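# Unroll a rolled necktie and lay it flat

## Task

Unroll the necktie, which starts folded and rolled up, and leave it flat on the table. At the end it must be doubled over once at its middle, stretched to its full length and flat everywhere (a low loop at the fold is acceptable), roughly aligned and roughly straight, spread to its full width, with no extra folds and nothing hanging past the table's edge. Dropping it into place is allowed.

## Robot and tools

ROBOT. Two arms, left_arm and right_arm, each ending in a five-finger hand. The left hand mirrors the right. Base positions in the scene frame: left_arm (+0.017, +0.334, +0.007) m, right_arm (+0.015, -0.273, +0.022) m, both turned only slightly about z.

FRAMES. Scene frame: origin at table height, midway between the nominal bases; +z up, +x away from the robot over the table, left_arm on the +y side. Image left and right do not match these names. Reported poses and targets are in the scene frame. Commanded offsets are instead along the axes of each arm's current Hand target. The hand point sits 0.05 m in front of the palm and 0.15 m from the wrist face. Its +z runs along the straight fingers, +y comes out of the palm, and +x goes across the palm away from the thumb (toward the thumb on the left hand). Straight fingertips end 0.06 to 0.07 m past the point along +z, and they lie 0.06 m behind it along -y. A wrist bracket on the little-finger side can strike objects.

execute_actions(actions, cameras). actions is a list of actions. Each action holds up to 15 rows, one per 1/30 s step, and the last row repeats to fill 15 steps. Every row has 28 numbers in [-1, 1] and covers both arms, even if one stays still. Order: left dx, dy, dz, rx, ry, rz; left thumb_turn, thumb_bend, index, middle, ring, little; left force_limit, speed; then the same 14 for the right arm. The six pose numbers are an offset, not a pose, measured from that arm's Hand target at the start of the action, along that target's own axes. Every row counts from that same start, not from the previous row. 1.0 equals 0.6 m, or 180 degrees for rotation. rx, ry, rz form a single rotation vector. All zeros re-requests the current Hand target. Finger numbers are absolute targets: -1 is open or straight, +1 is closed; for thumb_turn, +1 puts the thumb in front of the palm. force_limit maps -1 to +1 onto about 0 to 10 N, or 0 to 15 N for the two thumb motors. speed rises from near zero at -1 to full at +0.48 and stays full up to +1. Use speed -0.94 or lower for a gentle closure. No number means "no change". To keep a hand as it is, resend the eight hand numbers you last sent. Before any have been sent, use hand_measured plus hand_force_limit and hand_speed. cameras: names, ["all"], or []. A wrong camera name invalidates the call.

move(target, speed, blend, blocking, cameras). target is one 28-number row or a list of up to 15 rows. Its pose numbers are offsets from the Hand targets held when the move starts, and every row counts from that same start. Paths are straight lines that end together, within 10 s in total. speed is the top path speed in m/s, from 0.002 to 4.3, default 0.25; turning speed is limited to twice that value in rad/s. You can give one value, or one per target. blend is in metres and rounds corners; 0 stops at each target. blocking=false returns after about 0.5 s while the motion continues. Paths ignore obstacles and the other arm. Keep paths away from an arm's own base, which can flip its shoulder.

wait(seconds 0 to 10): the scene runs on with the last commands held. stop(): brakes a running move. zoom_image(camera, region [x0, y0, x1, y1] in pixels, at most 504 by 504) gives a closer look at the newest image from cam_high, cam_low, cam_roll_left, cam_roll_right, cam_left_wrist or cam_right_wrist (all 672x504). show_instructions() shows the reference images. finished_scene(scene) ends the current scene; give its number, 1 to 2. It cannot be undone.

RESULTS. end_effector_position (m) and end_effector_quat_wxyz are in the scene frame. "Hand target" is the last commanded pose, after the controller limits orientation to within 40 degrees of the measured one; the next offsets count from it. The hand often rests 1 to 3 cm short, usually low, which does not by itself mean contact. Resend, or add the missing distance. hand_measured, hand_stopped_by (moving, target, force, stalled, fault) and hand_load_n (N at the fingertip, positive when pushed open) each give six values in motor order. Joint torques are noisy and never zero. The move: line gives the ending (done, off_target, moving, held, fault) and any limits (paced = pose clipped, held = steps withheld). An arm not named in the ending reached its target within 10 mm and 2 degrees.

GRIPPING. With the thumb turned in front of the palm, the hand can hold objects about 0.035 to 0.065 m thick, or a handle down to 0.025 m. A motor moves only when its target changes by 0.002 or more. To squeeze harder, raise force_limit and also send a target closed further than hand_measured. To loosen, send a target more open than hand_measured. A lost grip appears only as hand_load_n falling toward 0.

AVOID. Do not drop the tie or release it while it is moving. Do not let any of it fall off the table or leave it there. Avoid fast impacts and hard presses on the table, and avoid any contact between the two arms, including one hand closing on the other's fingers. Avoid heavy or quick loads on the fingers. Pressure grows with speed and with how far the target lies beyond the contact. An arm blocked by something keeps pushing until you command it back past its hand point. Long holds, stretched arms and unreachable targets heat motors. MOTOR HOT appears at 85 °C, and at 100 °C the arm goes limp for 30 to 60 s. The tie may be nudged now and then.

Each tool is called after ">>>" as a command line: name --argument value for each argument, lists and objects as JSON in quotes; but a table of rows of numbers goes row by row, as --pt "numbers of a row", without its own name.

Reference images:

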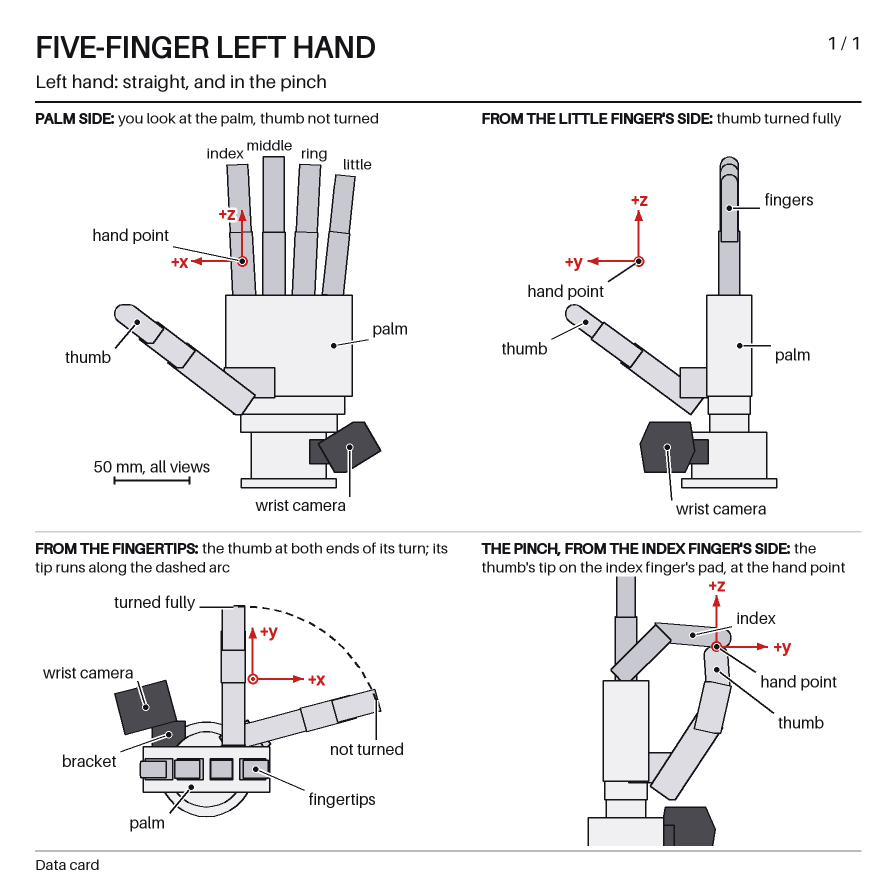

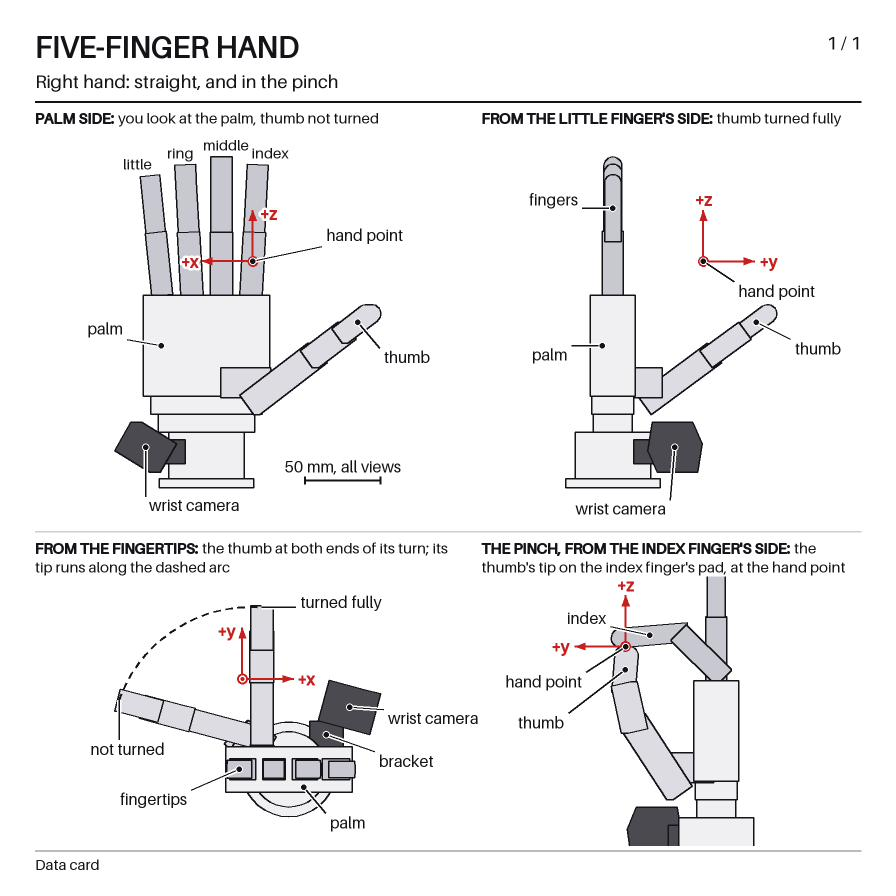

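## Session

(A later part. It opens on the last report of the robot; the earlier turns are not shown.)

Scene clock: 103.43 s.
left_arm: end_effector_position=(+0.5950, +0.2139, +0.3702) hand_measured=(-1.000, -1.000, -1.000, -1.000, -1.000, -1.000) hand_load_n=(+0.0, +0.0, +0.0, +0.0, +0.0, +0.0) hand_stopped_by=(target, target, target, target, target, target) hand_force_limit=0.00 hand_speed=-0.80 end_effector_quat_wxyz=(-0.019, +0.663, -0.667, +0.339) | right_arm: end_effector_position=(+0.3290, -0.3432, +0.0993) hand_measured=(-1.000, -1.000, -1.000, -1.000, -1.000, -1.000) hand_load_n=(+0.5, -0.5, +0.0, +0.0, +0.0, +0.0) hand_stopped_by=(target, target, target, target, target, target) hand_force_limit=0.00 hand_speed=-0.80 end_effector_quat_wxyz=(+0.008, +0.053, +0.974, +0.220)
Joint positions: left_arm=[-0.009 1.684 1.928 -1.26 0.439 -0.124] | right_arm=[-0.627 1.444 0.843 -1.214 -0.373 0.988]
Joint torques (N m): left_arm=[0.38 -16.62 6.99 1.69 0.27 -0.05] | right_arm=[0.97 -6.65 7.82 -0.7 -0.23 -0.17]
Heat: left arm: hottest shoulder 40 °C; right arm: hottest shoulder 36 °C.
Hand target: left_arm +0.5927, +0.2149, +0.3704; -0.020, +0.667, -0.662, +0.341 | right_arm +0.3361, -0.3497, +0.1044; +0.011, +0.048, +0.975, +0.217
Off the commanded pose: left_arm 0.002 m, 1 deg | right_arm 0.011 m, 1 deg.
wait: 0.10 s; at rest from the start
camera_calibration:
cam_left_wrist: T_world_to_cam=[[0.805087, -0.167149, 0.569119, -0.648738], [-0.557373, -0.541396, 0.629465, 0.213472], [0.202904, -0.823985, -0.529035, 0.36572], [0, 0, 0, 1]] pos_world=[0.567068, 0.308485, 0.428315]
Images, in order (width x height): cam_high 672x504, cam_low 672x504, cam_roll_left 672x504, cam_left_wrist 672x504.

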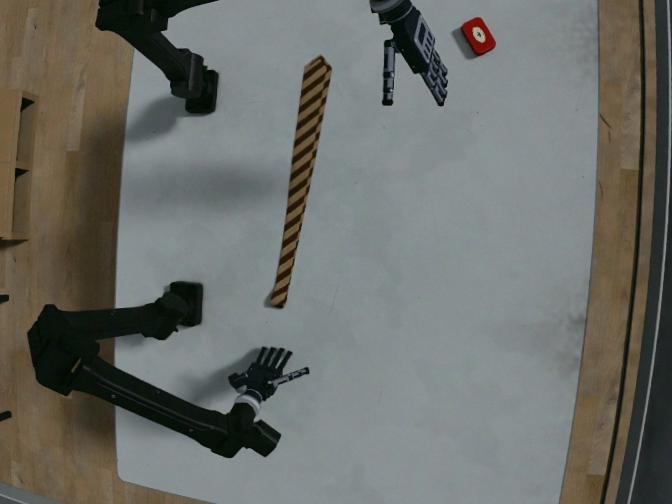

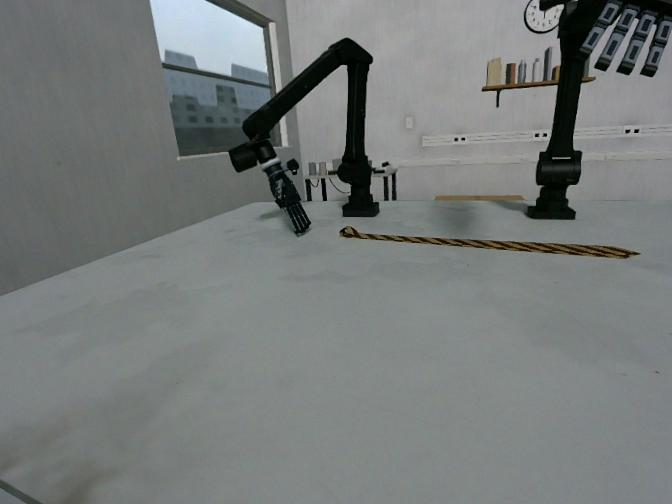

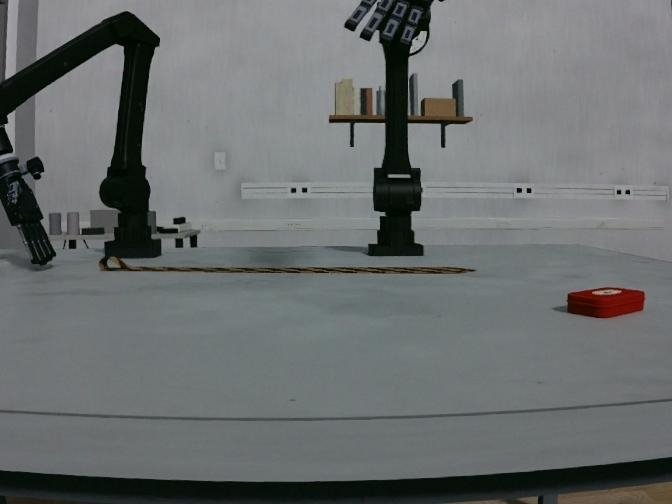

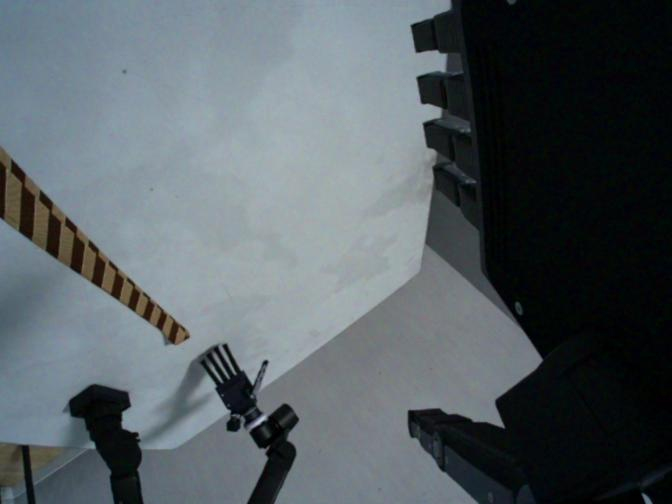

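>>> move --pt "0 0 0 0 0 0 -1 -1 -1 -1 -1 -1 0 -0.8 0.017 0.041 -0.091 0 0 0 -1 -1 -1 -1 -1 -1 0 -0.8" --pt "0 0 0 0 0 0 -1 -1 -1 -1 -1 -1 0 -0.8 0.041 0.231 -0.002 0 0 0 -1 -1 -1 -1 -1 -1 0 -0.8" --pt "0 0 0 0 0 0 -1 -1 -1 -1 -1 -1 0 -0.8 0.041 0.189 0.088 0 0 0 -1 -1 -1 -1 -1 -1 0 -0.8" --speed '[0.15,0.15,0.06]' --cameras '["cam_high","cam_low","cam_roll_right"]'

>>> zoom_image --camera "cam_low" --region '[300, 170, 450, 260]'

>>> move --pt "0 0 0 0 0 0 -1 -1 -1 -1 -1 -1 0 -0.8 0 0.07 -0.15 0 0 0 -1 -1 -1 -1 -1 -1 0 -0.8" --speed 0.1 --cameras '["cam_high","cam_low","cam_roll_right"]'

>>> zoom_image --camera "cam_low" --region '[300, 170, 450, 260]'

>>> zoom_image --camera "cam_roll_right" --region '[280, 240, 440, 290]'

Scene clock: 124.13 s.
left_arm: end_effector_position=(+0.5950, +0.2139, +0.3702) hand_measured=(-1.000, -1.000, -1.000, -1.000, -1.000, -1.000) hand_load_n=(-0.5, +0.0, +0.0, +0.0, -0.5, +0.0) hand_stopped_by=(target, target, target, target, target, target) hand_force_limit=0.00 hand_speed=-0.80 end_effector_quat_wxyz=(-0.019, +0.663, -0.667, +0.339) | right_arm: end_effector_position=(+0.3220, -0.2221, +0.1072) hand_measured=(-1.000, -1.000, -1.000, -1.000, -1.000, -1.000) hand_load_n=(+0.0, -0.5, +0.0, +0.0, +0.0, +0.5) hand_stopped_by=(target, target, target, target, target, target) hand_force_limit=0.00 hand_speed=-0.80 end_effector_quat_wxyz=(+0.012, +0.044, +0.975, +0.217)
Joint positions: left_arm=[-0.009 1.684 1.928 -1.26 0.439 -0.124] | right_arm=[-0.283 1.228 0.674 -1.11 -0.428 1.339]
Joint torques (N m): left_arm=[0.38 -16.67 6.98 1.68 0.27 -0.05] | right_arm=[1.08 -4.01 5.74 0.65 -0.4 0.03]
Heat: left arm: hottest shoulder 40 °C; right arm: hottest shoulder 35 °C.
Hand target: left_arm +0.5927, +0.2149, +0.3704; -0.020, +0.667, -0.662, +0.341 | right_arm +0.3240, -0.2227, +0.1045; +0.011, +0.048, +0.975, +0.217
Off the commanded pose: left_arm 0.002 m, 1 deg | right_arm 0.003 m, 1 deg.
move: done
Images, in order (width x height): cam_high 672x504, cam_low 672x504, cam_roll_right 672x504.

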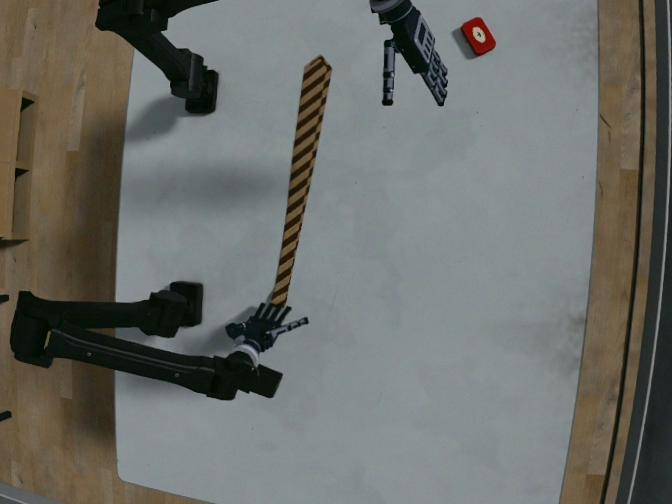

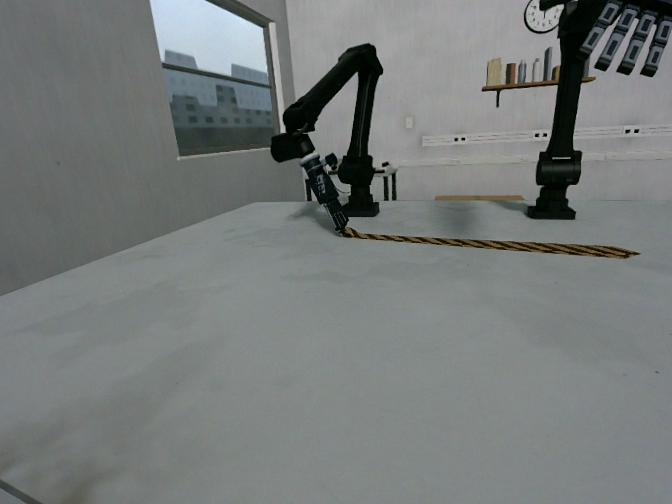

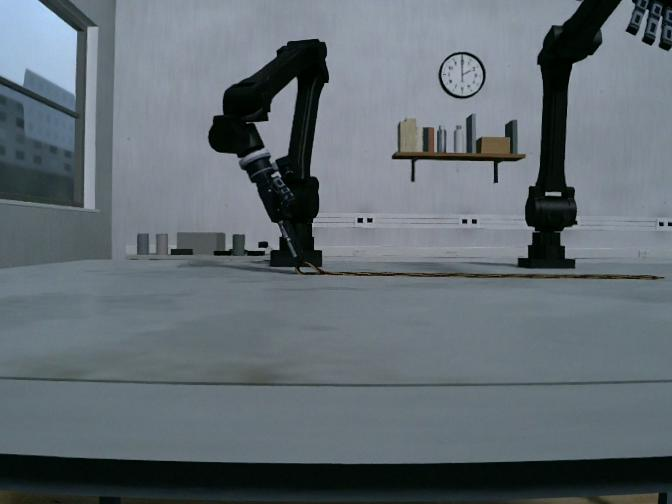

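Scaled by 3.360 from the camera's 672x504 image, which has a finer 960x720 frame.

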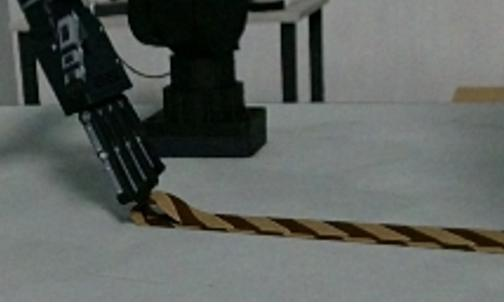

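Scene clock: 125.60 s.
left_arm: end_effector_position=(+0.5950, +0.2139, +0.3702) hand_measured=(-1.000, -1.000, -1.000, -1.000, -1.000, -1.000) hand_load_n=(+0.0, +0.0, +0.0, -0.5, +0.0, +0.0) hand_stopped_by=(target, target, target, target, target, target) hand_force_limit=0.00 hand_speed=-0.80 end_effector_quat_wxyz=(-0.019, +0.663, -0.667, +0.339) | right_arm: end_effector_position=(+0.3151, -0.2200, +0.1916) hand_measured=(-1.000, -1.000, -1.000, -1.000, -1.000, -1.000) hand_load_n=(+0.0, +0.0, +0.0, +0.0, +0.0, +0.0) hand_stopped_by=(target, target, target, target, target, target) hand_force_limit=0.00 hand_speed=-0.80 end_effector_quat_wxyz=(+0.001, +0.047, +0.974, +0.220)
Joint positions: left_arm=[-0.009 1.684 1.928 -1.26 0.439 -0.124] | right_arm=[-0.283 1.11 0.827 -1.404 -0.428 1.34]
Joint torques (N m): left_arm=[0.38 -16.67 7.01 1.68 0.26 -0.05] | right_arm=[1.2 -4.25 9.29 -0.32 -0.41 0.01]
Motor temperatures (°C): left_arm=[27 40 33 23 26 25] | right_arm=[24 34 26 24 23 23]
Heat: left arm: hottest shoulder 40 °C; right arm: hottest shoulder 34 °C.
Hand target: left_arm +0.5927, +0.2149, +0.3704; -0.020, +0.667, -0.662, +0.341 | right_arm +0.3239, -0.2227, +0.2038; +0.011, +0.048, +0.975, +0.217
Off the commanded pose: left_arm 0.002 m, 1 deg | right_arm 0.015 m, 1 deg.
move: off_target (right_arm)
Images, in order (width x height): cam_high 672x504, cam_low 672x504, cam_roll_right 672x504.

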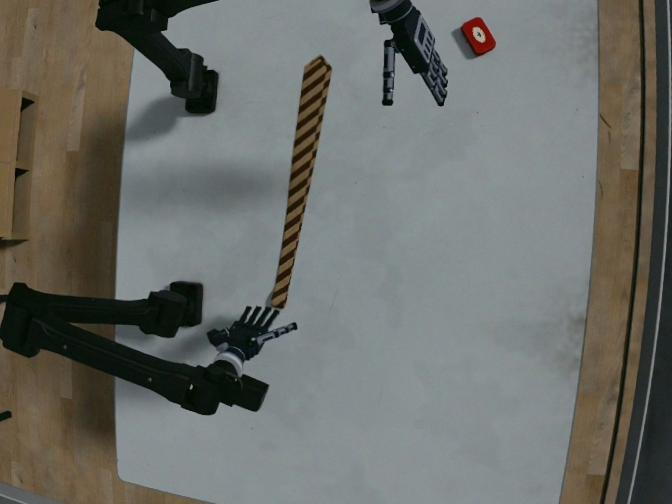

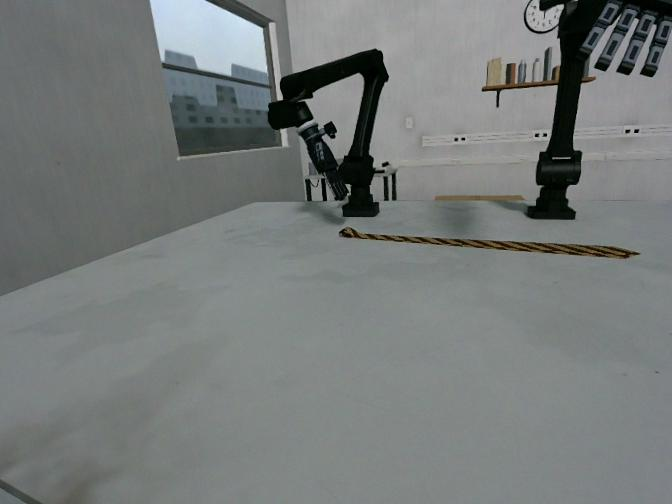

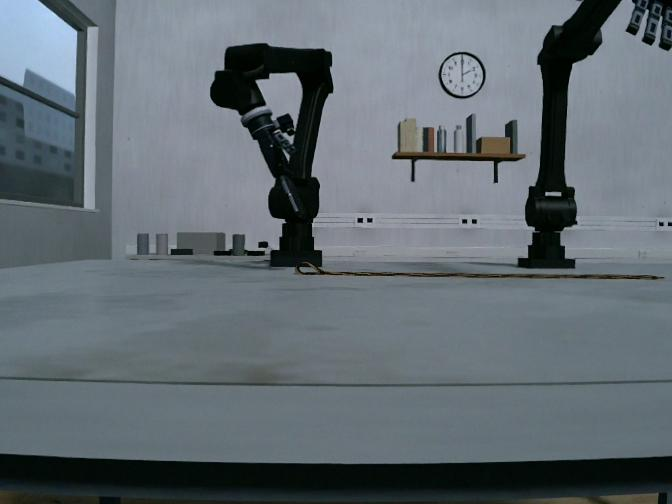

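Scaled by 3.360 from the camera's 672x504 image, which has a finer 960x720 frame.

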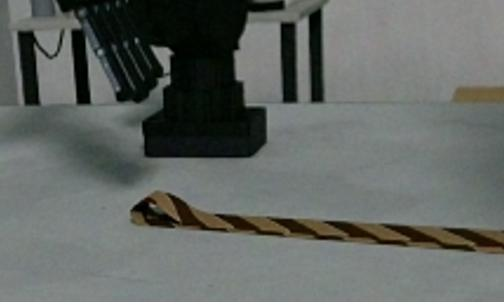

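Scaled by 3.150 from the camera's 672x504 image, which has a finer 960x720 frame.

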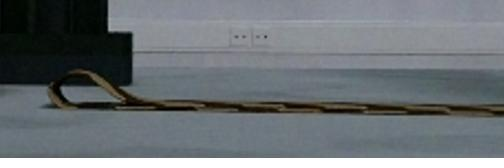

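>>> finished_scene --scene 1

The scene is finished: the task was done.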